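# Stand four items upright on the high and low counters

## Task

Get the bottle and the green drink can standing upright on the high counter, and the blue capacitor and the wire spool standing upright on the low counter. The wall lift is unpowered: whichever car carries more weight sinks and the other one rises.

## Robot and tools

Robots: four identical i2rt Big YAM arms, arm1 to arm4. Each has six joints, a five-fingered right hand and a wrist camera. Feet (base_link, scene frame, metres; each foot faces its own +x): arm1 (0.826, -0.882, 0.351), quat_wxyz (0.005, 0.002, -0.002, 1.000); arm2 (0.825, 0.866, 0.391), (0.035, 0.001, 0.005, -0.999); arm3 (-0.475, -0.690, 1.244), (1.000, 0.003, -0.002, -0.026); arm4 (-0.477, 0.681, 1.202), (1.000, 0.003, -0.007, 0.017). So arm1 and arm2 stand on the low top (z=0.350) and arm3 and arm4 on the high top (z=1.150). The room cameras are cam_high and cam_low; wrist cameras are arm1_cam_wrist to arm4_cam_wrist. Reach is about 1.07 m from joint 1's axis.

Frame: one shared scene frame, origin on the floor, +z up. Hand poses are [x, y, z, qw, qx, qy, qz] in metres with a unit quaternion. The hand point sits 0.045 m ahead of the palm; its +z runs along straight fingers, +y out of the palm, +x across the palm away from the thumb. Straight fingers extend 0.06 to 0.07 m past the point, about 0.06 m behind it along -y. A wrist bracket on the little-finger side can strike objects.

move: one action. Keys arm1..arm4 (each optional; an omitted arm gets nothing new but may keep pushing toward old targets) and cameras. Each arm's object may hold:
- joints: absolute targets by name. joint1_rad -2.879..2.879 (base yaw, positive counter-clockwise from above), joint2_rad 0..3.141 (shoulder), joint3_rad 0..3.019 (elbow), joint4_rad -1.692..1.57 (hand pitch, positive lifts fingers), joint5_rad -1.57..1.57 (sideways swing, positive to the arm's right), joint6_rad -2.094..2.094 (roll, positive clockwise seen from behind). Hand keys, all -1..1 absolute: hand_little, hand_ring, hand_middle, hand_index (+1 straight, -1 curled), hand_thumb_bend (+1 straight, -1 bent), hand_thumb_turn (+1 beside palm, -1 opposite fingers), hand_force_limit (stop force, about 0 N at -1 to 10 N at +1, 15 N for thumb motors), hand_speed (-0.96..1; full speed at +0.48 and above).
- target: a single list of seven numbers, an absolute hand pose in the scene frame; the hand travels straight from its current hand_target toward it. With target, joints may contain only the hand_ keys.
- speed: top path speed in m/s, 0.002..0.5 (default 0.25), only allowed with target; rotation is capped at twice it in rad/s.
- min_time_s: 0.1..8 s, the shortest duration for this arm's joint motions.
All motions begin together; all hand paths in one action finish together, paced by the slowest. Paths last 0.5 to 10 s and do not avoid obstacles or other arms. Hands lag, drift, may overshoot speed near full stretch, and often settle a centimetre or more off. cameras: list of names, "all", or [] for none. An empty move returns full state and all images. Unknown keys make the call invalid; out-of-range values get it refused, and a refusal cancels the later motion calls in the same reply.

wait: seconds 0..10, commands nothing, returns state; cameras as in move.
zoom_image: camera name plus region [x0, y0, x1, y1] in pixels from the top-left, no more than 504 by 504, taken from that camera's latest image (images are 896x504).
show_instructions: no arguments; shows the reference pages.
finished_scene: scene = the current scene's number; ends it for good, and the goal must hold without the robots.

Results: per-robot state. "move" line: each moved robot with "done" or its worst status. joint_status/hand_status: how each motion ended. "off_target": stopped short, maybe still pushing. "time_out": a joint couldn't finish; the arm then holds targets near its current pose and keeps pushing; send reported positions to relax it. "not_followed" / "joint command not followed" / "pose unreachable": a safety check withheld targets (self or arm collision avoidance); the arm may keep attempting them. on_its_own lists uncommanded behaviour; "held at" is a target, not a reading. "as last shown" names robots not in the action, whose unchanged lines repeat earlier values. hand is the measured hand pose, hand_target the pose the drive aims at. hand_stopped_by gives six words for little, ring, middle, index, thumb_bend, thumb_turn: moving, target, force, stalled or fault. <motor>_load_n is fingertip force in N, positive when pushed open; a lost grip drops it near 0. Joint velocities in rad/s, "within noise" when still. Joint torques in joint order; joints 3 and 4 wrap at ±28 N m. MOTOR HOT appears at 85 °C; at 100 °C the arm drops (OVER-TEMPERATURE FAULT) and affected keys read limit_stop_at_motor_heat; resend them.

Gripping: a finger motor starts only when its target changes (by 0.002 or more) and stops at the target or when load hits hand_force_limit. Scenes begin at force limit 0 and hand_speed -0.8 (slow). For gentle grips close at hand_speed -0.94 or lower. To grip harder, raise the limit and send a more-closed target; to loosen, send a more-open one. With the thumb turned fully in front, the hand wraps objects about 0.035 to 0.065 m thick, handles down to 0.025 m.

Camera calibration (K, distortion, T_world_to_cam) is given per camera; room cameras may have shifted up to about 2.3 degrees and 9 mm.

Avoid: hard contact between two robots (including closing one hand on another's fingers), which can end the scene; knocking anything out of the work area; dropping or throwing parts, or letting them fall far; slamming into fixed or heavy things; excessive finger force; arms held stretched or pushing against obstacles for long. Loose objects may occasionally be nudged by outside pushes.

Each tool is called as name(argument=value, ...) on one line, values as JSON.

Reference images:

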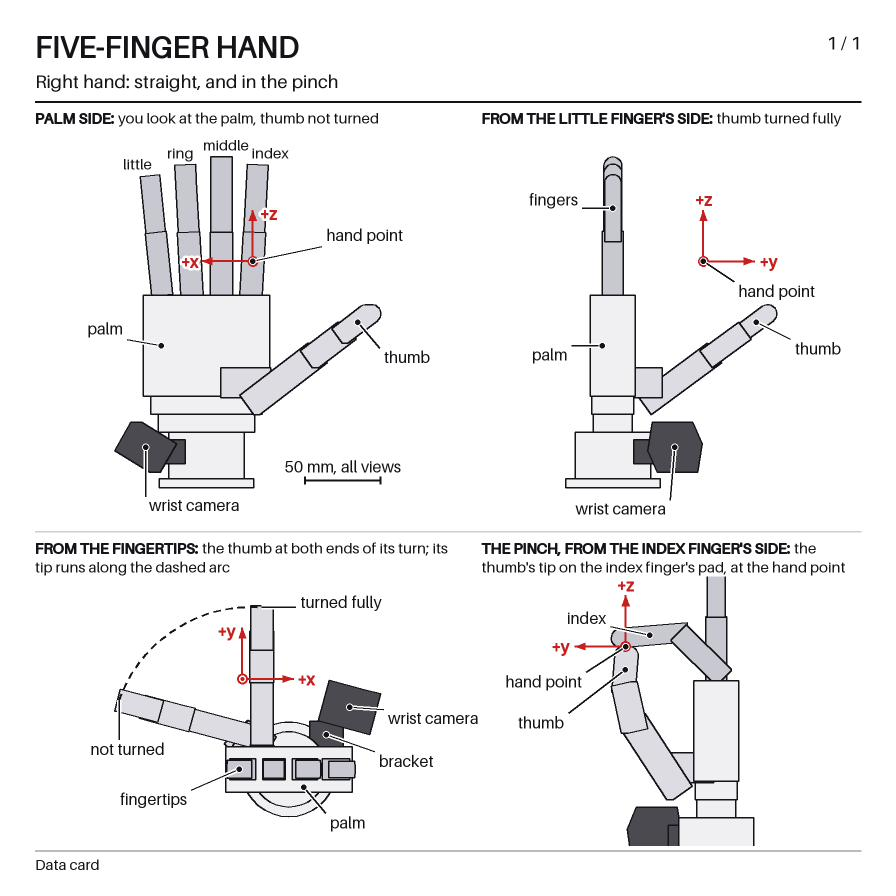

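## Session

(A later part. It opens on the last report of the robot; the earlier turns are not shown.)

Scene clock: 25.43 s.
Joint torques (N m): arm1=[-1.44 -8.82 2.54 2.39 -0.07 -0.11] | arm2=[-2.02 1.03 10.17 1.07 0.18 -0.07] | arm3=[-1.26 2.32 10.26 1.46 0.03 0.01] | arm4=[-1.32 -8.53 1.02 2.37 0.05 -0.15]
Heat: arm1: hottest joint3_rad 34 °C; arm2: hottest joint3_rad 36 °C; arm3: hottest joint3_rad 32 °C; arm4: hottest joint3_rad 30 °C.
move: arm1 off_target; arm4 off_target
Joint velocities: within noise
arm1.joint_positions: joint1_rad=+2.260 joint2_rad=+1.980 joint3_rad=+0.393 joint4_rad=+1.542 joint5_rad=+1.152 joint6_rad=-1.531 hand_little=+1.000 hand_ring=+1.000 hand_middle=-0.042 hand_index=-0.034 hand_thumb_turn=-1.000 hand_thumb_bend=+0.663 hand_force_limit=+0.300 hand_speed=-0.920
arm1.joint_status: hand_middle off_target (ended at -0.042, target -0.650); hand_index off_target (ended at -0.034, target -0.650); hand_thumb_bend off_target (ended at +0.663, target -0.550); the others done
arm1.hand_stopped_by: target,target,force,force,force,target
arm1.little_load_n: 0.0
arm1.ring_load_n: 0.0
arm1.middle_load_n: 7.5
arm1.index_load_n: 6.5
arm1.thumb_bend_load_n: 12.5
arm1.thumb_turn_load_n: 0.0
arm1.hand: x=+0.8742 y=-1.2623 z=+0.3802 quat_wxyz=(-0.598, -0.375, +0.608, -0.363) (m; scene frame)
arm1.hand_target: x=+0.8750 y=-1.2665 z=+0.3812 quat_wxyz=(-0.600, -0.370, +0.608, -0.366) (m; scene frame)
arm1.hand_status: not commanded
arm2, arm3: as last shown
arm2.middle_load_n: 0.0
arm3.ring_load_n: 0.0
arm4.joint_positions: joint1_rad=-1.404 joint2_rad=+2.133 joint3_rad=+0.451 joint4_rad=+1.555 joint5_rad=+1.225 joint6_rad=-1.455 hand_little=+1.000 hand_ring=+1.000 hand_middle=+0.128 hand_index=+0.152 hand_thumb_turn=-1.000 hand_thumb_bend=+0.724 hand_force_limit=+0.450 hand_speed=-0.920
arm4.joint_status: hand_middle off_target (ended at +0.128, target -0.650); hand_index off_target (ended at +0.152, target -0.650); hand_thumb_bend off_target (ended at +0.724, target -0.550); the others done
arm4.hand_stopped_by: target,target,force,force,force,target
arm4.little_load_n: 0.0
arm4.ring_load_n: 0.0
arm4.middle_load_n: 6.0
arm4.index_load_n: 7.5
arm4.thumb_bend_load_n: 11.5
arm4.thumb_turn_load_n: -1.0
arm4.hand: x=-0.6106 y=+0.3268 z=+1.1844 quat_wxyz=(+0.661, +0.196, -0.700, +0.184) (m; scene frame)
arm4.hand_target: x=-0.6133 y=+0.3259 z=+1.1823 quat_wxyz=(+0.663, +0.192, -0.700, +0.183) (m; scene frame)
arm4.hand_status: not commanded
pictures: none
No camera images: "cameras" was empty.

move(arm1={"joints": {"joint2_rad": 0.85, "joint3_rad": 0.36, "joint4_rad": 0.47}, "min_time_s": 3}, arm4={"joints": {"joint2_rad": 0.85, "joint3_rad": 0.36, "joint4_rad": 0.45}, "min_time_s": 3.5}, cameras=["arm1_cam_wrist", "arm4_cam_wrist", "cam_high", "cam_low"])

Scene clock: 30.20 s.
Joint torques (N m): arm1=[-1.44 -2.55 9.06 1.69 -0.08 -0.1] | arm2=[-1.9 1.14 10.09 1.13 0.19 -0.07] | arm3=[-1.2 2.08 10.25 1.4 0.03 0] | arm4=[-0.91 -2.02 9.87 1.55 0.07 -0.13]
Heat: arm1: hottest joint3_rad 34 °C; arm2: hottest joint3_rad 36 °C; arm3: hottest joint3_rad 33 °C; arm4: hottest joint3_rad 31 °C.
move: arm1 done; arm4 done
Joint velocities: within noise
arm1.joint_positions: joint1_rad=+2.260 joint2_rad=+0.861 joint3_rad=+0.352 joint4_rad=+0.473 joint5_rad=+1.152 joint6_rad=-1.531 hand_little=+1.000 hand_ring=+1.000 hand_middle=-0.042 hand_index=-0.034 hand_thumb_turn=-1.000 hand_thumb_bend=+0.663 hand_force_limit=+0.300 hand_speed=-0.920
arm1.joint_status: all done
arm1.hand_stopped_by: target,target,force,force,force,target
arm1.little_load_n: 0.0
arm1.ring_load_n: 0.0
arm1.middle_load_n: 8.0
arm1.index_load_n: 7.0
arm1.thumb_bend_load_n: 12.5
arm1.thumb_turn_load_n: 0.0
arm1.hand: x=+0.8322 y=-1.2102 z=+0.5888 quat_wxyz=(-0.598, -0.371, +0.609, -0.367) (m; scene frame)
arm1.hand_target: x=+0.8305 y=-1.2107 z=+0.5948 quat_wxyz=(-0.600, -0.368, +0.608, -0.368) (m; scene frame)
arm1.hand_status: not commanded
arm2, arm3: as last shown
arm4.joint_positions: joint1_rad=-1.404 joint2_rad=+0.868 joint3_rad=+0.355 joint4_rad=+0.452 joint5_rad=+1.224 joint6_rad=-1.455 hand_little=+1.000 hand_ring=+1.000 hand_middle=+0.128 hand_index=+0.152 hand_thumb_turn=-1.000 hand_thumb_bend=+0.724 hand_force_limit=+0.450 hand_speed=-0.920
arm4.joint_status: all done
arm4.hand_stopped_by: target,target,force,force,force,target
arm4.little_load_n: 0.0
arm4.ring_load_n: 0.0
arm4.middle_load_n: 5.5
arm4.index_load_n: 8.0
arm4.thumb_bend_load_n: 11.5
arm4.thumb_turn_load_n: -0.5
arm4.hand: x=-0.6288 y=+0.3976 z=+1.4309 quat_wxyz=(+0.662, +0.173, -0.699, +0.208) (m; scene frame)
arm4.hand_target: x=-0.6317 y=+0.4002 z=+1.4371 quat_wxyz=(+0.665, +0.166, -0.698, +0.210) (m; scene frame)
arm4.hand_status: not commanded
pictures: arm1_cam_wrist, arm4_cam_wrist, cam_high, cam_low
camera_calibration:
arm1_cam_wrist: T_world_to_cam=[[-0.8313, 0.498761, 0.24531, 1.1475], [0.0886786, 0.554705, -0.827308, 1.08121], [-0.548704, -0.665988, -0.505356, 0.0651217], [0, 0, 0, 1]] pos_world=[0.893767, -1.12871, 0.645913]
arm4_cam_wrist: T_world_to_cam=[[-0.54611, 0.810706, 0.210997, -0.967082], [0.329966, 0.439682, -0.835346, 1.22925], [-0.769991, -0.386569, -0.50762, 0.514808], [0, 0, 0, 1]] pos_world=[-0.537345, 0.442549, 1.49223]

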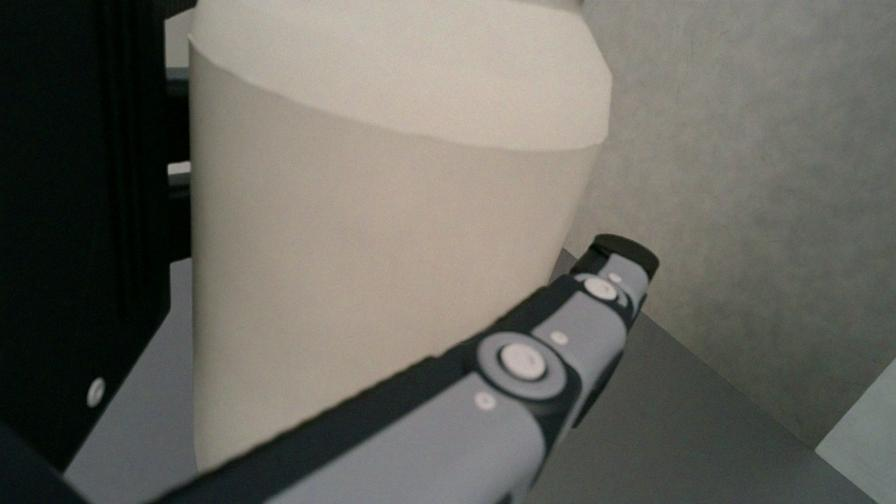

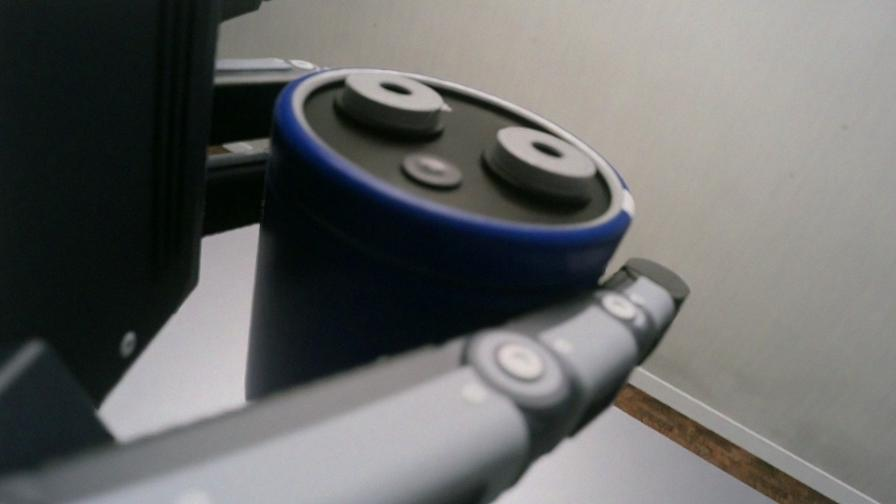

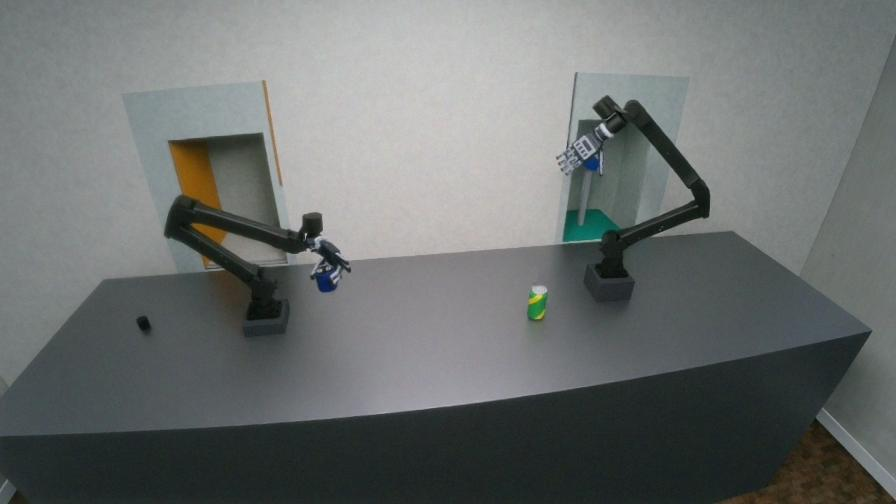

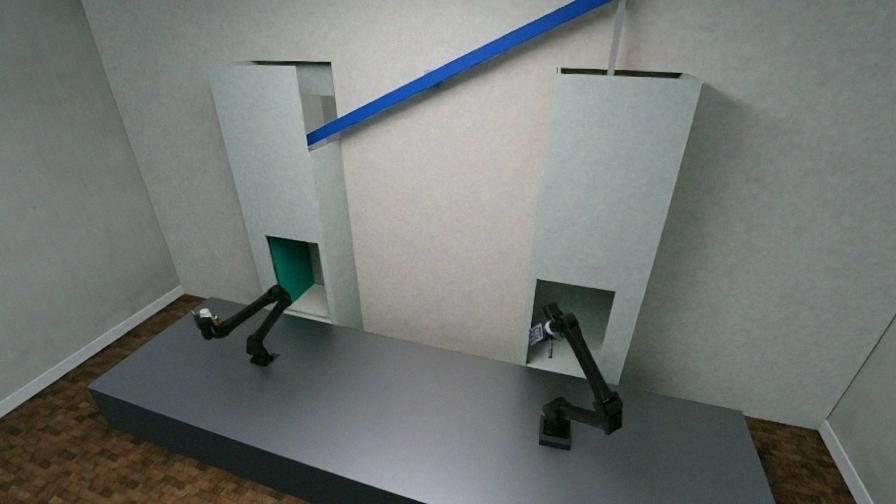

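move(arm1={"joints": {"joint1_rad": 1.0, "joint5_rad": 1.117}, "min_time_s": 3}, arm4={"joints": {"joint1_rad": 1.0, "joint5_rad": 1.12, "joint6_rad": -1.5}, "min_time_s": 4.5}, cameras=[])

move(arm1={"target": [0.42, -0.86, 0.57, -0.7071, 0, 0.7071, 0], "speed": 0.15}, arm4={"target": [-0.08, 0.865, 1.42, 0, 0.7071, 0, 0.7071], "speed": 0.12}, cameras=["arm1_cam_wrist", "arm4_cam_wrist", "cam_high", "cam_low"])

Scene clock: 35.77 s.
Joint torques (N m): arm1=[-1.61 -2.78 9.07 1.66 -0.14 -0.12] | arm2=[-1.79 1.08 10.13 1.1 0.19 -0.08] | arm3=[-1.26 2.14 10.25 1.39 0.03 0] | arm4=[0.21 -2.37 9.92 1.58 0.03 -0.27]
Heat: arm1: hottest joint3_rad 35 °C; arm2: hottest joint3_rad 37 °C; arm3: hottest joint3_rad 33 °C; arm4: hottest joint3_rad 31 °C.
move: arm1 done; arm4 done
Joint velocities: within noise
arm1.joint_positions: joint1_rad=+1.007 joint2_rad=+0.861 joint3_rad=+0.352 joint4_rad=+0.473 joint5_rad=+1.120 joint6_rad=-1.531 hand_little=+1.000 hand_ring=+1.000 hand_middle=-0.042 hand_index=-0.034 hand_thumb_turn=-1.000 hand_thumb_bend=+0.663 hand_force_limit=+0.300 hand_speed=-0.920
arm1.joint_status: all done
arm1.hand_stopped_by: target,target,force,force,force,target
arm1.little_load_n: 0.0
arm1.ring_load_n: 0.0
arm1.middle_load_n: 8.0
arm1.index_load_n: 7.0
arm1.thumb_bend_load_n: 12.5
arm1.thumb_turn_load_n: 0.5
arm1.hand: x=+0.5147 y=-0.9957 z=+0.5905 quat_wxyz=(-0.702, +0.046, +0.710, +0.042) (m; scene frame)
arm1.hand_target: x=+0.5135 y=-0.9941 z=+0.5966 quat_wxyz=(-0.704, +0.048, +0.707, +0.042) (m; scene frame)
arm1.hand_status: not commanded
arm2.joint_positions: joint1_rad=+0.721 joint2_rad=+0.629 joint3_rad=+1.317 joint4_rad=-1.536 joint5_rad=+0.000 joint6_rad=-1.200 hand_little=+1.000 hand_ring=+1.000 hand_middle=+1.000 hand_index=+1.000 hand_thumb_turn=+1.000 hand_thumb_bend=+1.000 hand_force_limit=+0.000 hand_speed=-0.800
arm2.joint_status: not commanded
arm2.hand_stopped_by: target,target,target,target,target,target
arm2.little_load_n: 0.0
arm2.ring_load_n: 0.0
arm2.middle_load_n: 0.0
arm2.index_load_n: 0.0
arm2.thumb_bend_load_n: 0.0
arm2.thumb_turn_load_n: 0.0
arm2.hand: x=+0.6580 y=+0.7594 z=+0.8061 quat_wxyz=(+0.294, +0.196, -0.916, +0.190) (m; scene frame)
arm2.hand_target: x=+0.6577 y=+0.7590 z=+0.8161 quat_wxyz=(+0.304, +0.195, -0.911, +0.196) (m; scene frame)
arm2.hand_status: not commanded
arm3.joint_positions: joint1_rad=+1.134 joint2_rad=+0.623 joint3_rad=+1.358 joint4_rad=-1.536 joint5_rad=+0.000 joint6_rad=-1.200 hand_little=+1.000 hand_ring=+1.000 hand_middle=+1.000 hand_index=+1.000 hand_thumb_turn=+1.000 hand_thumb_bend=+1.000 hand_force_limit=+0.000 hand_speed=-0.800
arm3.joint_status: not commanded
arm3.hand_stopped_by: target,target,target,target,target,target
arm3.little_load_n: 0.0
arm3.ring_load_n: 0.0
arm3.middle_load_n: 0.0
arm3.index_load_n: 0.0
arm3.thumb_bend_load_n: 0.0
arm3.thumb_turn_load_n: 0.0
arm3.hand: x=-0.3491 y=-0.5480 z=+1.6804 quat_wxyz=(-0.251, +0.868, +0.322, +0.284) (m; scene frame)
arm3.hand_target: x=-0.3491 y=-0.5479 z=+1.6904 quat_wxyz=(-0.259, +0.863, +0.321, +0.292) (m; scene frame)
arm3.hand_status: not commanded
arm4.joint_positions: joint1_rad=+0.990 joint2_rad=+0.868 joint3_rad=+0.355 joint4_rad=+0.452 joint5_rad=+1.119 joint6_rad=-1.477 hand_little=+1.000 hand_ring=+1.000 hand_middle=+0.128 hand_index=+0.152 hand_thumb_turn=-1.000 hand_thumb_bend=+0.724 hand_force_limit=+0.450 hand_speed=-0.920
arm4.joint_status: all done
arm4.hand_stopped_by: target,target,force,force,force,target
arm4.little_load_n: 0.0
arm4.ring_load_n: 0.0
arm4.middle_load_n: 6.0
arm4.index_load_n: 8.0
arm4.thumb_bend_load_n: 11.5
arm4.thumb_turn_load_n: -1.0
arm4.hand: x=-0.1702 y=+0.8033 z=+1.4399 quat_wxyz=(+0.018, +0.710, -0.051, +0.702) (m; scene frame)
arm4.hand_target: x=-0.1722 y=+0.8048 z=+1.4474 quat_wxyz=(+0.016, +0.707, -0.045, +0.706) (m; scene frame)
arm4.hand_status: not commanded
pictures: none
No camera images: "cameras" was empty.

Scene clock: 37.77 s.
Joint torques (N m): arm1=[-1.73 -1.55 10.06 3.44 -0.14 -0.17] | arm2=[-1.79 1.14 10.11 1.07 0.19 -0.08] | arm3=[-1.26 2.26 10.24 1.39 0.03 0.01] | arm4=[-1.32 -4.37 14.34 3.11 0.02 -0.26]
Heat: arm1: hottest joint3_rad 36 °C; arm2: hottest joint3_rad 37 °C; arm3: hottest joint3_rad 33 °C; arm4: hottest joint3_rad 32 °C.
move: arm1 off_target; arm4 off_target
Joint velocities: within noise
arm1.joint_positions: joint1_rad=+0.195 joint2_rad=+0.846 joint3_rad=+0.249 joint4_rad=+0.548 joint5_rad=+0.181 joint6_rad=-1.550 hand_little=+1.000 hand_ring=+1.000 hand_middle=-0.042 hand_index=-0.034 hand_thumb_turn=-1.000 hand_thumb_bend=+0.663 hand_force_limit=+0.300 hand_speed=-0.920
arm1.joint_status: not commanded
arm1.hand_stopped_by: target,target,force,force,force,target
arm1.little_load_n: 0.0
arm1.ring_load_n: 0.0
arm1.middle_load_n: 7.5
arm1.index_load_n: 7.0
arm1.thumb_bend_load_n: 12.5
arm1.thumb_turn_load_n: 0.5
arm1.hand: x=+0.4263 y=-0.8618 z=+0.5519 quat_wxyz=(-0.691, +0.002, +0.723, -0.004) (m; scene frame)
arm1.hand_target: x=+0.4206 y=-0.8600 z=+0.5698 quat_wxyz=(-0.707, +0.000, +0.707, +0.000) (m; scene frame)
arm1.hand_status: off_target (0.019 m and 2.6 deg from the pose sent, 0.167 m and 7.1 deg at the start)
arm2, arm3: as last shown
arm3.ring_load_n: 0.5
arm3.thumb_turn_load_n: -0.5
arm4.joint_positions: joint1_rad=+0.855 joint2_rad=+1.250 joint3_rad=+0.418 joint4_rad=+0.712 joint5_rad=+0.879 joint6_rad=-1.535 hand_little=+1.000 hand_ring=+1.000 hand_middle=+0.128 hand_index=+0.152 hand_thumb_turn=-1.000 hand_thumb_bend=+0.724 hand_force_limit=+0.450 hand_speed=-0.920
arm4.joint_status: not commanded
arm4.hand_stopped_by: target,target,force,force,force,target
arm4.little_load_n: 0.0
arm4.ring_load_n: 0.0
arm4.middle_load_n: 6.0
arm4.index_load_n: 8.0
arm4.thumb_bend_load_n: 12.0
arm4.thumb_turn_load_n: -1.0
arm4.hand: x=-0.0993 y=+0.8501 z=+1.3858 quat_wxyz=(+0.015, +0.729, +0.021, +0.685) (m; scene frame)
arm4.hand_target: x=-0.0828 y=+0.8633 z=+1.4201 quat_wxyz=(+0.000, +0.707, +0.000, +0.707) (m; scene frame)
arm4.hand_status: off_target (0.042 m and 4.7 deg from the pose sent, 0.111 m and 6.2 deg at the start)
pictures: arm1_cam_wrist, arm4_cam_wrist, cam_high, cam_low
camera_calibration:
arm1_cam_wrist: T_world_to_cam=[[0.054969, 0.968776, 0.241769, 0.674472], [0.556989, 0.17121, -0.812681, 0.355239], [-0.828699, 0.179335, -0.530186, 0.917345], [0, 0, 0, 1]] pos_world=[0.525264, -0.878745, 0.611993]
arm4_cam_wrist: T_world_to_cam=[[0.0634659, -0.94593, 0.318103, 0.370337], [-0.528671, -0.302214, -0.793204, 1.30494], [0.846451, -0.11783, -0.519266, 1.02269], [0, 0, 0, 1]] pos_world=[-0.199276, 0.865186, 1.44832]

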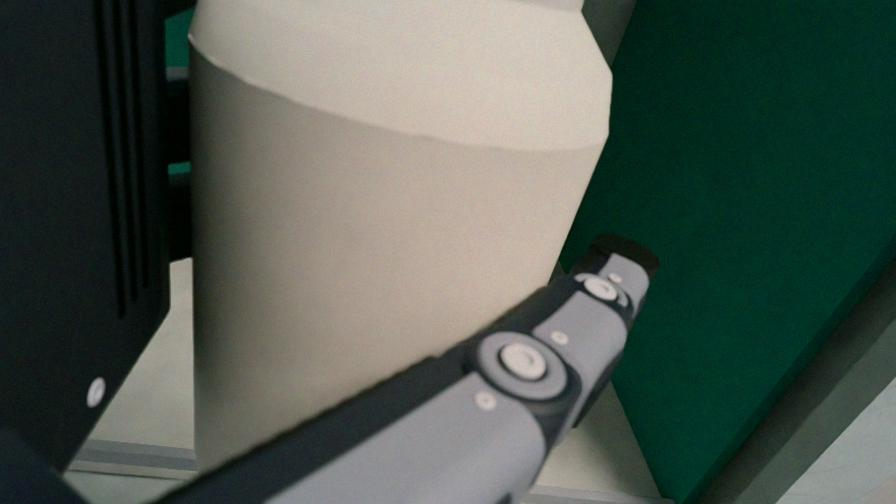

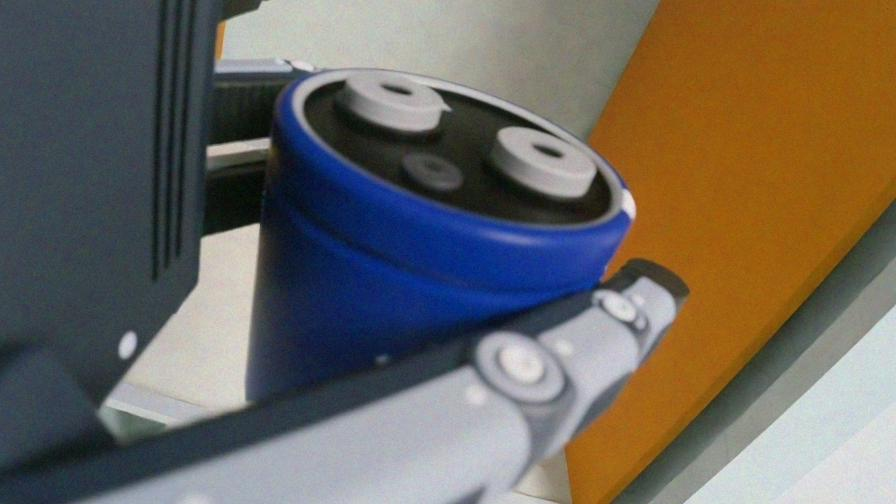

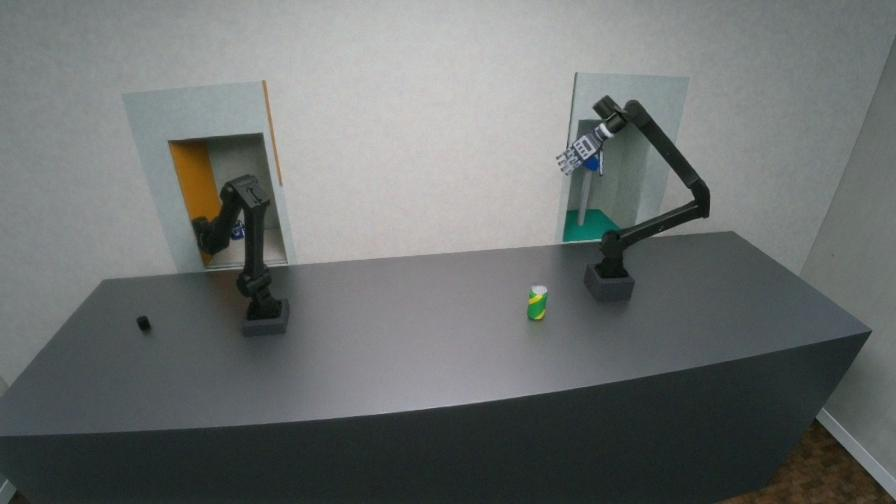

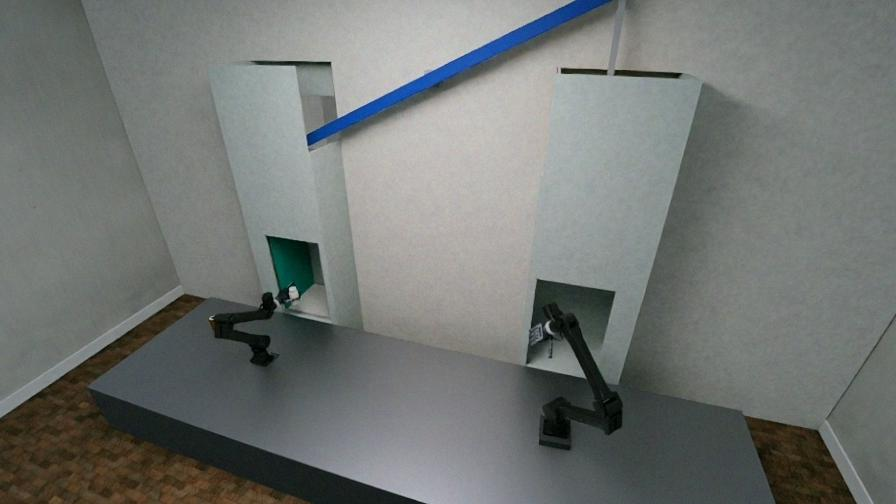

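move(arm1={"target": [0.157, -0.848, 0.44, -0.7194, 0, 0.6947, 0], "speed": 0.14}, arm4={"target": [0.203, 0.871, 1.26, 0, 0.7071, 0, 0.7071], "speed": 0.14}, cameras=["arm1_cam_wrist", "arm4_cam_wrist"])

Scene clock: 41.70 s.
Joint torques (N m): arm1=[-1.73 -14.04 8.64 3.37 -0.16 -0.17] | arm2=[-1.73 1.08 10.15 1.13 0.18 -0.08] | arm3=[-1.14 2.14 10.25 1.4 0.04 0.01] | arm4=[-1.08 -16.15 11.21 2.96 -0.02 -0.26]
Heat: arm1: hottest joint3_rad 36 °C; arm2: hottest joint3_rad 37 °C; arm3: hottest joint3_rad 33 °C; arm4: hottest joint3_rad 32 °C.
move: arm1 off_target; arm4 off_target
Joint velocities: within noise
arm1.joint_positions: joint1_rad=+0.075 joint2_rad=+1.974 joint3_rad=+0.813 joint4_rad=+1.121 joint5_rad=+0.061 joint6_rad=-1.551 hand_little=+1.000 hand_ring=+1.000 hand_middle=-0.042 hand_index=-0.034 hand_thumb_turn=-1.000 hand_thumb_bend=+0.663 hand_force_limit=+0.300 hand_speed=-0.920
arm1.joint_status: not commanded
arm1.hand_stopped_by: target,target,force,force,force,target
arm1.little_load_n: 0.0
arm1.ring_load_n: 0.0
arm1.middle_load_n: 8.0
arm1.index_load_n: 7.0
arm1.thumb_bend_load_n: 13.0
arm1.thumb_turn_load_n: 0.0
arm1.hand: x=+0.1753 y=-0.8519 z=+0.4123 quat_wxyz=(-0.694, +0.003, +0.720, -0.006) (m; scene frame)
arm1.hand_target: x=+0.1588 y=-0.8480 z=+0.4403 quat_wxyz=(-0.719, +0.000, +0.695, +0.000) (m; scene frame)
arm1.hand_status: off_target (0.033 m and 4.2 deg from the pose sent, 0.292 m and 4.6 deg at the start)
arm2, arm3: as last shown
arm2.index_load_n: -0.5
arm3.ring_load_n: 0.0
arm3.thumb_turn_load_n: 0.0
arm4.joint_positions: joint1_rad=+0.451 joint2_rad=+2.138 joint3_rad=+1.025 joint4_rad=+1.017 joint5_rad=+0.479 joint6_rad=-1.546 hand_little=+1.000 hand_ring=+1.000 hand_middle=+0.128 hand_index=+0.152 hand_thumb_turn=-1.000 hand_thumb_bend=+0.724 hand_force_limit=+0.450 hand_speed=-0.920
arm4.joint_status: not commanded
arm4.hand_stopped_by: target,target,force,force,force,target
arm4.little_load_n: 0.0
arm4.ring_load_n: 0.0
arm4.middle_load_n: 6.0
arm4.index_load_n: 8.0
arm4.thumb_bend_load_n: 11.5
arm4.thumb_turn_load_n: -1.0
arm4.hand: x=+0.1790 y=+0.8654 z=+1.2296 quat_wxyz=(+0.003, +0.732, +0.007, +0.682) (m; scene frame)
arm4.hand_target: x=+0.2005 y=+0.8701 z=+1.2607 quat_wxyz=(+0.000, +0.707, +0.000, +0.707) (m; scene frame)
arm4.hand_status: off_target (0.039 m and 4.1 deg from the pose sent, 0.328 m and 4.7 deg at the start)
pictures: arm1_cam_wrist, arm4_cam_wrist
camera_calibration:
arm1_cam_wrist: T_world_to_cam=[[0.0568975, 0.969957, 0.236531, 0.715352], [0.550212, 0.167226, -0.818109, 0.379969], [-0.833084, 0.176691, -0.524167, 0.629616], [0, 0, 0, 1]] pos_world=[0.274758, -0.868649, 0.471678]
arm4_cam_wrist: T_world_to_cam=[[0.0616553, -0.957412, 0.282064, 0.471375], [-0.536903, -0.270045, -0.799256, 1.31388], [0.841388, -0.102163, -0.530687, 0.709225], [0, 0, 0, 1]] pos_world=[0.0796324, 0.878565, 1.29355]

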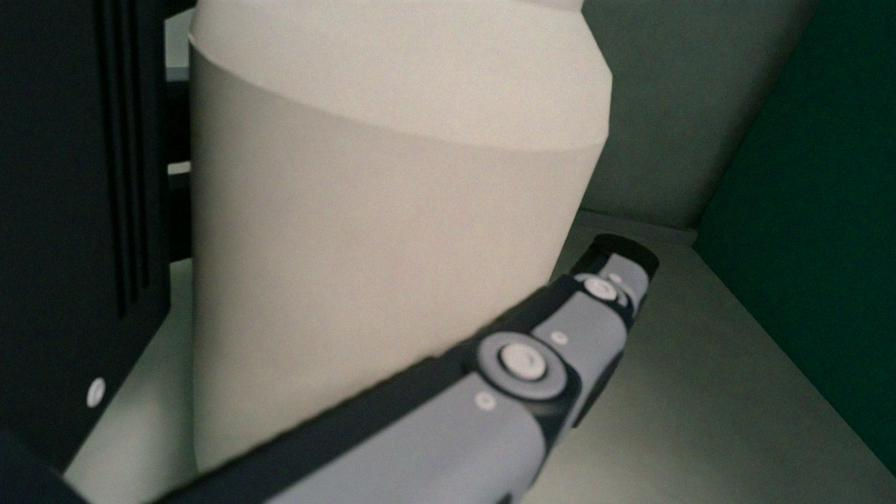

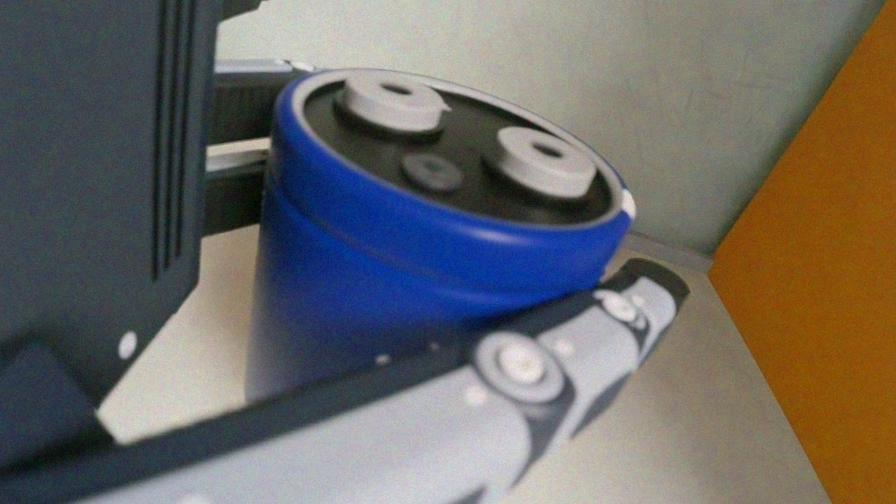

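move(arm1={"target":[0.1588,-0.848,0.425,-0.7194,0,0.6947,0],"speed":0.05}, arm4={"target":[0.2005,0.8701,1.24,0,0.7071,0,0.7071],"speed":0.05}, cameras=["arm1_cam_wrist","arm4_cam_wrist"])

Scene clock: 44.67 s.
Joint torques (N m): arm1=[-1.67 -14.27 8.17 3.43 -0.14 -0.17] | arm2=[-1.85 1.03 10.15 1.11 0.18 -0.08] | arm3=[-1.26 2.2 10.24 1.4 0.03 0.01] | arm4=[-0.91 -17.14 10.59 3.64 0.01 -0.25]
Heat: arm1: hottest joint3_rad 36 °C; arm2: hottest joint3_rad 37 °C; arm3: hottest joint3_rad 34 °C; arm4: hottest joint3_rad 33 °C.
move: arm1 off_target; arm4 off_target
Joint velocities: within noise
arm1.joint_positions: joint1_rad=+0.075 joint2_rad=+2.014 joint3_rad=+0.813 joint4_rad=+1.159 joint5_rad=+0.061 joint6_rad=-1.551 hand_little=+1.000 hand_ring=+1.000 hand_middle=-0.042 hand_index=-0.034 hand_thumb_turn=-1.000 hand_thumb_bend=+0.663 hand_force_limit=+0.300 hand_speed=-0.920
arm1.joint_status: not commanded
arm1.hand_stopped_by: target,target,force,force,force,target
arm1.little_load_n: 0.0
arm1.ring_load_n: 0.0
arm1.middle_load_n: 7.5
arm1.index_load_n: 7.0
arm1.thumb_bend_load_n: 12.5
arm1.thumb_turn_load_n: 0.0
arm1.hand: x=+0.1768 y=-0.8518 z=+0.3972 quat_wxyz=(-0.693, +0.003, +0.721, -0.006) (m; scene frame)
arm1.hand_target: x=+0.1606 y=-0.8480 z=+0.4253 quat_wxyz=(-0.719, +0.000, +0.695, +0.000) (m; scene frame)
arm1.hand_status: off_target (0.033 m and 4.3 deg from the pose sent, 0.021 m and 4.2 deg at the start)
arm2, arm3: as last shown
arm2.ring_load_n: -0.5
arm2.index_load_n: 0.0
arm4.joint_positions: joint1_rad=+0.451 joint2_rad=+2.185 joint3_rad=+1.025 joint4_rad=+1.045 joint5_rad=+0.479 joint6_rad=-1.546 hand_little=+1.000 hand_ring=+1.000 hand_middle=+0.128 hand_index=+0.152 hand_thumb_turn=-1.000 hand_thumb_bend=+0.724 hand_force_limit=+0.450 hand_speed=-0.920
arm4.joint_status: not commanded
arm4.hand_stopped_by: target,target,force,force,force,target
arm4.little_load_n: 0.0
arm4.ring_load_n: 0.0
arm4.middle_load_n: 6.0
arm4.index_load_n: 8.0
arm4.thumb_bend_load_n: 11.5
arm4.thumb_turn_load_n: -1.0
arm4.hand: x=+0.1755 y=+0.8635 z=+1.2051 quat_wxyz=(+0.006, +0.737, +0.010, +0.675) (m; scene frame)
arm4.hand_target: x=+0.1977 y=+0.8691 z=+1.2408 quat_wxyz=(+0.000, +0.707, +0.000, +0.707) (m; scene frame)
arm4.hand_status: off_target (0.043 m and 5.2 deg from the pose sent, 0.024 m and 4.1 deg at the start)
pictures: arm1_cam_wrist, arm4_cam_wrist
camera_calibration:
arm1_cam_wrist: T_world_to_cam=[[0.0564863, 0.969916, 0.236796, 0.718582], [0.551731, 0.167346, -0.817061, 0.366103], [-0.832107, 0.176801, -0.525679, 0.623405], [0, 0, 0, 1]] pos_world=[0.276159, -0.868448, 0.456682]
arm4_cam_wrist: T_world_to_cam=[[0.0665771, -0.954832, 0.289593, 0.464534], [-0.550542, -0.277211, -0.787437, 1.28623], [0.832148, -0.107008, -0.544131, 0.721089], [0, 0, 0, 1]] pos_world=[0.0771455, 0.877272, 1.27067]

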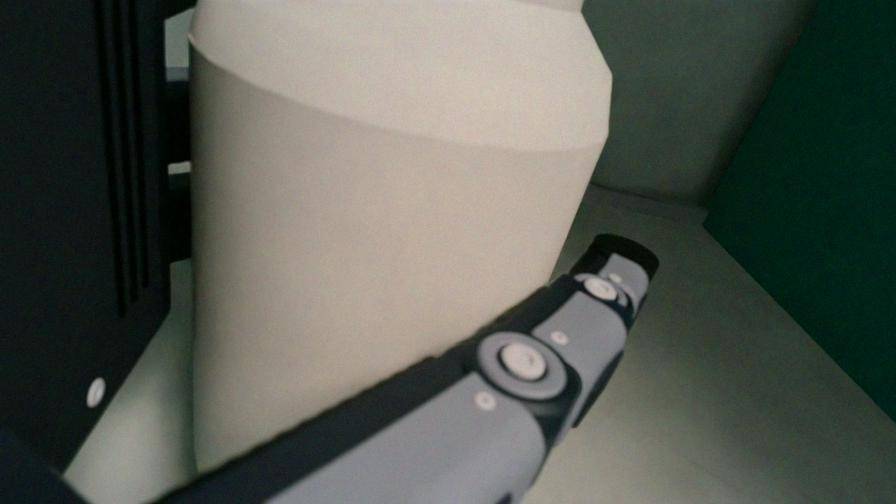

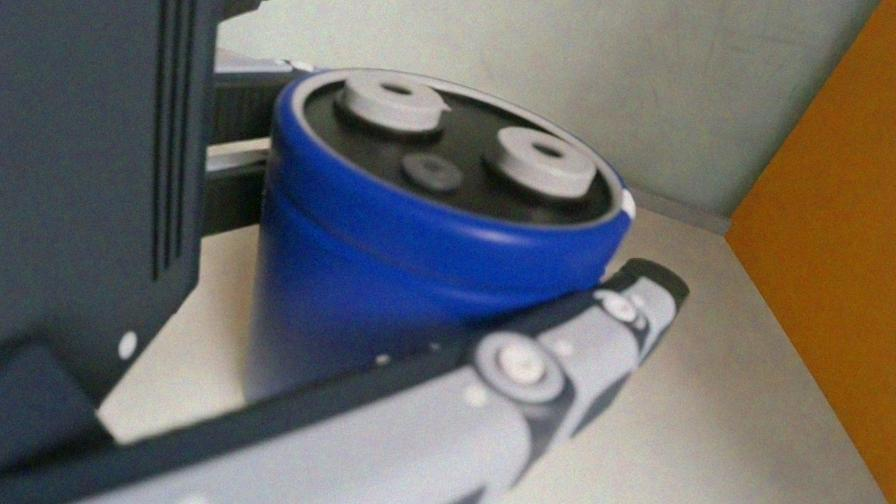

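move(arm1={"target":[0.1588,-0.848,0.415,-0.7194,0,0.6947,0],"speed":0.05}, arm4={"target":[0.2005,0.8701,1.23,0,0.7071,0,0.7071],"speed":0.05})

move(arm1={"target":[0.1588,-0.848,0.406,-0.7194,0,0.6947,0],"speed":0.05}, arm4={"target":[0.2005,0.8701,1.224,0,0.7071,0,0.7071],"speed":0.05}, cameras=["arm1_cam_wrist","arm4_cam_wrist"])

Scene clock: 49.60 s.
Joint torques (N m): arm1=[-1.61 -14.27 7.91 3.47 -0.12 -0.18] | arm2=[-1.85 1.2 10.07 1.1 0.18 -0.09] | arm3=[-1.32 2.02 10.22 1.4 0.02 0] | arm4=[-1.03 -16.85 10.33 3.6 0.02 -0.26]
Heat: arm1: hottest joint3_rad 37 °C; arm2: hottest joint3_rad 38 °C; arm3: hottest joint3_rad 34 °C; arm4: hottest joint3_rad 33 °C.
move: arm1 off_target; arm4 off_target
Joint velocities: within noise
arm1.joint_positions: joint1_rad=+0.075 joint2_rad=+2.041 joint3_rad=+0.817 joint4_rad=+1.184 joint5_rad=+0.061 joint6_rad=-1.551 hand_little=+1.000 hand_ring=+1.000 hand_middle=-0.042 hand_index=-0.034 hand_thumb_turn=-1.000 hand_thumb_bend=+0.663 hand_force_limit=+0.300 hand_speed=-0.920
arm1.joint_status: not commanded
arm1.hand_stopped_by: target,target,force,force,force,target
arm1.little_load_n: 0.0
arm1.ring_load_n: 0.0
arm1.middle_load_n: 7.5
arm1.index_load_n: 7.0
arm1.thumb_bend_load_n: 12.5
arm1.thumb_turn_load_n: 0.0
arm1.hand: x=+0.1763 y=-0.8518 z=+0.3886 quat_wxyz=(-0.694, +0.003, +0.720, -0.006) (m; scene frame)
arm1.hand_target: x=+0.1604 y=-0.8480 z=+0.4154 quat_wxyz=(-0.719, +0.000, +0.695, +0.000) (m; scene frame)
arm1.hand_status: off_target (0.032 m and 4.1 deg from the pose sent, 0.026 m and 4.3 deg at the start)
arm2, arm3: as last shown
arm2.ring_load_n: 0.0
arm4.joint_positions: joint1_rad=+0.451 joint2_rad=+2.207 joint3_rad=+1.031 joint4_rad=+1.064 joint5_rad=+0.479 joint6_rad=-1.546 hand_little=+1.000 hand_ring=+1.000 hand_middle=+0.128 hand_index=+0.152 hand_thumb_turn=-1.000 hand_thumb_bend=+0.724 hand_force_limit=+0.450 hand_speed=-0.920
arm4.joint_status: not commanded
arm4.hand_stopped_by: target,target,force,force,force,target
arm4.little_load_n: 0.0
arm4.ring_load_n: 0.0
arm4.middle_load_n: 6.0
arm4.index_load_n: 8.0
arm4.thumb_bend_load_n: 11.5
arm4.thumb_turn_load_n: -1.0
arm4.hand: x=+0.1762 y=+0.8639 z=+1.1976 quat_wxyz=(+0.006, +0.736, +0.009, +0.677) (m; scene frame)
arm4.hand_target: x=+0.1980 y=+0.8692 z=+1.2309 quat_wxyz=(+0.000, +0.707, +0.000, +0.707) (m; scene frame)
arm4.hand_status: off_target (0.041 m and 5.0 deg from the pose sent, 0.036 m and 5.2 deg at the start)
pictures: none

Scene clock: 50.57 s.
Joint torques (N m): arm1=[-1.55 -14.56 7.79 3.48 -0.13 -0.17] | arm2=[-1.79 1.03 10.15 1.11 0.17 -0.07] | arm3=[-1.14 2.14 10.26 1.43 0.02 0] | arm4=[-1.44 -16.56 10.11 3.67 0.03 -0.24]
Heat: arm1: hottest joint3_rad 37 °C; arm2: hottest joint3_rad 38 °C; arm3: hottest joint3_rad 34 °C; arm4: hottest joint3_rad 33 °C.
move: arm1 off_target; arm4 off_target
Joint velocities: within noise
arm1.joint_positions: joint1_rad=+0.075 joint2_rad=+2.066 joint3_rad=+0.821 joint4_rad=+1.206 joint5_rad=+0.061 joint6_rad=-1.551 hand_little=+1.000 hand_ring=+1.000 hand_middle=-0.042 hand_index=-0.034 hand_thumb_turn=-1.000 hand_thumb_bend=+0.663 hand_force_limit=+0.300 hand_speed=-0.920
arm1.joint_status: not commanded
arm1.hand_stopped_by: target,target,force,force,force,target
arm1.little_load_n: 0.0
arm1.ring_load_n: 0.0
arm1.middle_load_n: 7.5
arm1.index_load_n: 6.5
arm1.thumb_bend_load_n: 13.0
arm1.thumb_turn_load_n: 0.0
arm1.hand: x=+0.1766 y=-0.8517 z=+0.3796 quat_wxyz=(-0.694, +0.003, +0.720, -0.006) (m; scene frame)
arm1.hand_target: x=+0.1605 y=-0.8480 z=+0.4063 quat_wxyz=(-0.719, +0.000, +0.695, +0.000) (m; scene frame)
arm1.hand_status: off_target (0.032 m and 4.2 deg from the pose sent, 0.025 m and 4.2 deg at the start)
arm2, arm3: as last shown
arm4.joint_positions: joint1_rad=+0.451 joint2_rad=+2.219 joint3_rad=+1.036 joint4_rad=+1.076 joint5_rad=+0.479 joint6_rad=-1.547 hand_little=+1.000 hand_ring=+1.000 hand_middle=+0.128 hand_index=+0.152 hand_thumb_turn=-1.000 hand_thumb_bend=+0.724 hand_force_limit=+0.450 hand_speed=-0.920
arm4.joint_status: not commanded
arm4.hand_stopped_by: target,target,force,force,force,target
arm4.little_load_n: 0.0
arm4.ring_load_n: 0.0
arm4.middle_load_n: 6.0
arm4.index_load_n: 7.5
arm4.thumb_bend_load_n: 11.5
arm4.thumb_turn_load_n: -1.0
arm4.hand: x=+0.1770 y=+0.8643 z=+1.1939 quat_wxyz=(+0.005, +0.735, +0.009, +0.678) (m; scene frame)
arm4.hand_target: x=+0.1981 y=+0.8693 z=+1.2247 quat_wxyz=(+0.000, +0.707, +0.000, +0.707) (m; scene frame)
arm4.hand_status: off_target (0.039 m and 4.8 deg from the pose sent, 0.037 m and 5.0 deg at the start)
pictures: arm1_cam_wrist, arm4_cam_wrist
camera_calibration:
arm1_cam_wrist: T_world_to_cam=[[0.0568127, 0.969956, 0.236554, 0.722826], [0.550512, 0.167227, -0.817907, 0.352243], [-0.832892, 0.176693, -0.524472, 0.613691], [0, 0, 0, 1]] pos_world=[0.276158, -0.868449, 0.438979]
arm4_cam_wrist: T_world_to_cam=[[0.0646103, -0.955692, 0.287191, 0.472289], [-0.544938, -0.274883, -0.792138, 1.28111], [0.835984, -0.105321, -0.538553, 0.705003], [0, 0, 0, 1]] pos_world=[0.0782401, 0.87777, 1.25886]

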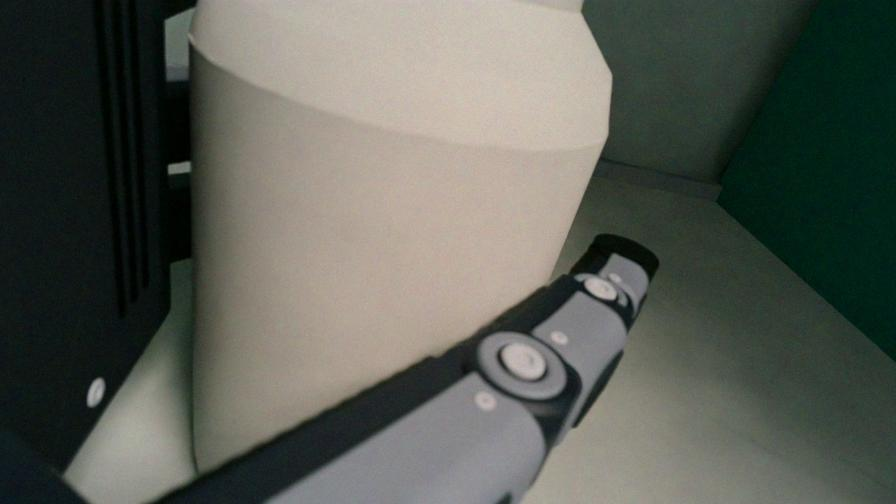

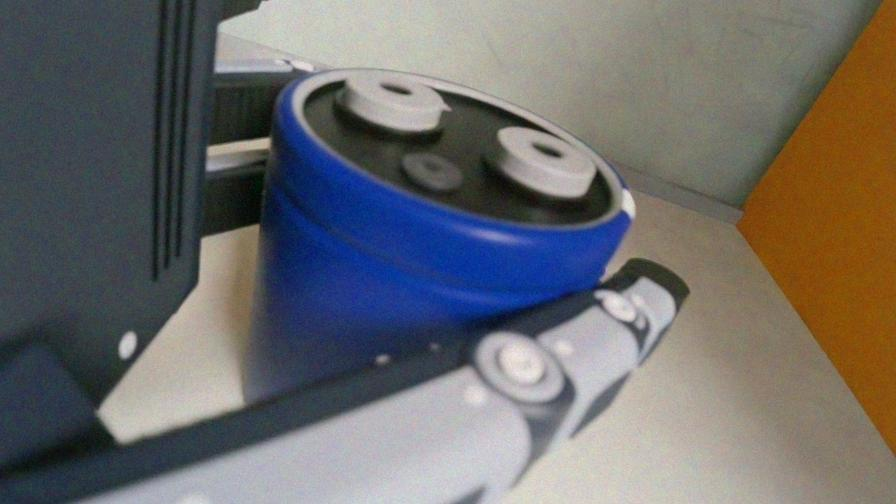

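move(arm1={"target":[0.1588,-0.848,0.398,-0.7194,0,0.6947,0],"speed":0.05}, arm4={"target":[0.2005,0.8701,1.218,0,0.7071,0,0.7071],"speed":0.05})

move(arm1={"target":[0.1588,-0.848,0.390,-0.7194,0,0.6947,0],"speed":0.05}, arm4={"target":[0.2005,0.8701,1.212,0,0.7071,0,0.7071],"speed":0.05}, cameras=["arm1_cam_wrist","arm4_cam_wrist"])

Scene clock: 51.90 s.
Joint torques (N m): arm1=[-1.55 -14.27 7.43 3.38 -0.14 -0.16] | arm2=[-1.96 1.2 10.1 1.1 0.2 -0.09] | arm3=[-1.2 2.26 10.25 1.37 0.03 0] | arm4=[-1.26 -16.62 9.89 3.47 -0.03 -0.26]
Heat: arm1: hottest joint3_rad 37 °C; arm2: hottest joint3_rad 38 °C; arm3: hottest joint3_rad 34 °C; arm4: hottest joint3_rad 33 °C.
move: arm1 off_target; arm4 off_target
Joint velocities: within noise
arm1.joint_positions: joint1_rad=+0.075 joint2_rad=+2.084 joint3_rad=+0.828 joint4_rad=+1.227 joint5_rad=+0.061 joint6_rad=-1.553 hand_little=+1.000 hand_ring=+1.000 hand_middle=-0.042 hand_index=-0.034 hand_thumb_turn=-1.000 hand_thumb_bend=+0.663 hand_force_limit=+0.300 hand_speed=-0.920
arm1.joint_status: not commanded
arm1.hand_stopped_by: target,target,force,force,force,target
arm1.little_load_n: 0.0
arm1.ring_load_n: 0.0
arm1.middle_load_n: 7.5
arm1.index_load_n: 7.0
arm1.thumb_bend_load_n: 13.0
arm1.thumb_turn_load_n: -0.5
arm1.hand: x=+0.1747 y=-0.8518 z=+0.3771 quat_wxyz=(-0.698, +0.003, +0.716, -0.005) (m; scene frame)
arm1.hand_target: x=+0.1601 y=-0.8480 z=+0.3984 quat_wxyz=(-0.719, +0.000, +0.695, +0.000) (m; scene frame)
arm1.hand_status: off_target (0.027 m and 3.6 deg from the pose sent, 0.026 m and 4.2 deg at the start)
arm2, arm3: as last shown
arm4.joint_positions: joint1_rad=+0.451 joint2_rad=+2.230 joint3_rad=+1.042 joint4_rad=+1.090 joint5_rad=+0.479 joint6_rad=-1.549 hand_little=+1.000 hand_ring=+1.000 hand_middle=+0.128 hand_index=+0.152 hand_thumb_turn=-1.000 hand_thumb_bend=+0.724 hand_force_limit=+0.450 hand_speed=-0.920
arm4.joint_status: not commanded
arm4.hand_stopped_by: target,target,force,force,force,target
arm4.little_load_n: 0.0
arm4.ring_load_n: 0.0
arm4.middle_load_n: 6.0
arm4.index_load_n: 8.0
arm4.thumb_bend_load_n: 11.5
arm4.thumb_turn_load_n: -1.0
arm4.hand: x=+0.1785 y=+0.8650 z=+1.1923 quat_wxyz=(+0.004, +0.732, +0.008, +0.681) (m; scene frame)
arm4.hand_target: x=+0.1984 y=+0.8694 z=+1.2186 quat_wxyz=(+0.000, +0.707, +0.000, +0.707) (m; scene frame)
arm4.hand_status: off_target (0.034 m and 4.3 deg from the pose sent, 0.034 m and 4.8 deg at the start)
pictures: none

Scene clock: 52.93 s.
Joint torques (N m): arm1=[-1.67 -13.8 7.21 3.1 -0.15 -0.11] | arm2=[-1.85 1.08 10.14 1.09 0.18 -0.08] | arm3=[-1.26 2.2 10.26 1.42 0.03 0.01] | arm4=[-0.85 -15.97 9.78 3.33 -0.03 -0.2]
Heat: arm1: hottest joint3_rad 37 °C; arm2: hottest joint3_rad 38 °C; arm3: hottest joint3_rad 34 °C; arm4: hottest joint3_rad 33 °C.
move: arm1 off_target; arm4 off_target
Joint velocities: within noise
arm1.joint_positions: joint1_rad=+0.075 joint2_rad=+2.100 joint3_rad=+0.836 joint4_rad=+1.251 joint5_rad=+0.061 joint6_rad=-1.559 hand_little=+1.000 hand_ring=+1.000 hand_middle=-0.042 hand_index=-0.034 hand_thumb_turn=-1.000 hand_thumb_bend=+0.663 hand_force_limit=+0.300 hand_speed=-0.920
arm1.joint_status: not commanded
arm1.hand_stopped_by: target,target,force,force,force,target
arm1.little_load_n: 0.0
arm1.ring_load_n: 0.0
arm1.middle_load_n: 8.5
arm1.index_load_n: 5.5
arm1.thumb_bend_load_n: 12.5
arm1.thumb_turn_load_n: -1.0
arm1.hand: x=+0.1720 y=-0.8518 z=+0.3772 quat_wxyz=(-0.704, +0.001, +0.710, -0.004) (m; scene frame)
arm1.hand_target: x=+0.1596 y=-0.8480 z=+0.3903 quat_wxyz=(-0.719, +0.000, +0.695, +0.000) (m; scene frame)
arm1.hand_status: off_target (0.019 m and 2.6 deg from the pose sent, 0.021 m and 3.6 deg at the start)
arm2, arm3: as last shown
arm4.joint_positions: joint1_rad=+0.451 joint2_rad=+2.240 joint3_rad=+1.048 joint4_rad=+1.105 joint5_rad=+0.479 joint6_rad=-1.552 hand_little=+1.000 hand_ring=+1.000 hand_middle=+0.128 hand_index=+0.152 hand_thumb_turn=-1.000 hand_thumb_bend=+0.724 hand_force_limit=+0.450 hand_speed=-0.920
arm4.joint_status: not commanded
arm4.hand_stopped_by: target,target,force,force,force,target
arm4.little_load_n: 0.0
arm4.ring_load_n: 0.0
arm4.middle_load_n: 5.5
arm4.index_load_n: 7.0
arm4.thumb_bend_load_n: 12.0
arm4.thumb_turn_load_n: -1.5
arm4.hand: x=+0.1801 y=+0.8658 z=+1.1918 quat_wxyz=(+0.004, +0.729, +0.008, +0.685) (m; scene frame)
arm4.hand_target: x=+0.1988 y=+0.8696 z=+1.2126 quat_wxyz=(+0.000, +0.707, +0.000, +0.707) (m; scene frame)
arm4.hand_status: off_target (0.029 m and 3.7 deg from the pose sent, 0.030 m and 4.3 deg at the start)
pictures: arm1_cam_wrist, arm4_cam_wrist
camera_calibration:
arm1_cam_wrist: T_world_to_cam=[[0.0631824, 0.968579, 0.240546, 0.719864], [0.527465, 0.172204, -0.831941, 0.366346], [-0.847224, 0.179444, -0.500011, 0.604151], [0, 0, 0, 1]] pos_world=[0.273134, -0.868743, 0.4337]
arm4_cam_wrist: T_world_to_cam=[[0.0597277, -0.956998, 0.28388, 0.480124], [-0.530252, -0.271364, -0.80324, 1.28908], [0.845733, -0.102553, -0.523658, 0.679448], [0, 0, 0, 1]] pos_world=[0.0802262, 0.878966, 1.25494]

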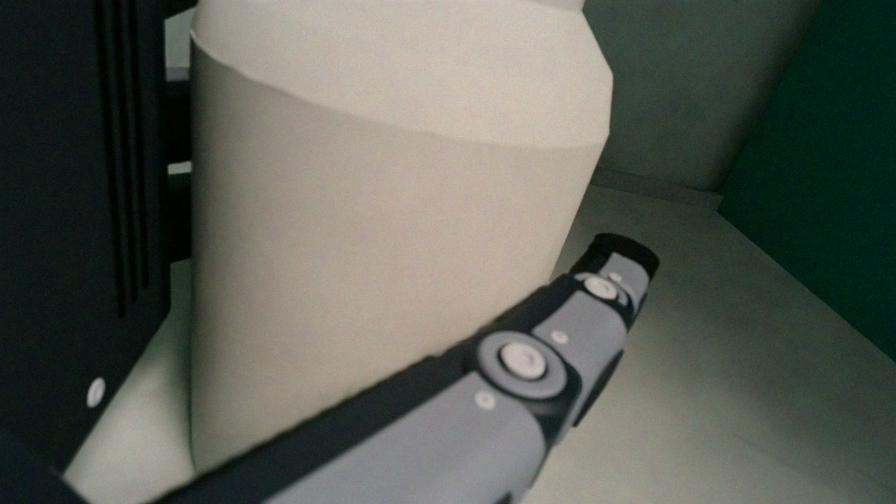

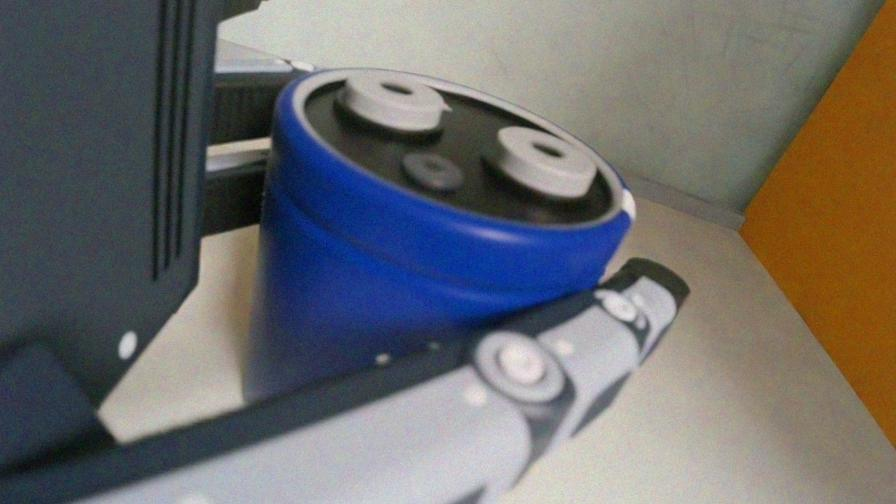

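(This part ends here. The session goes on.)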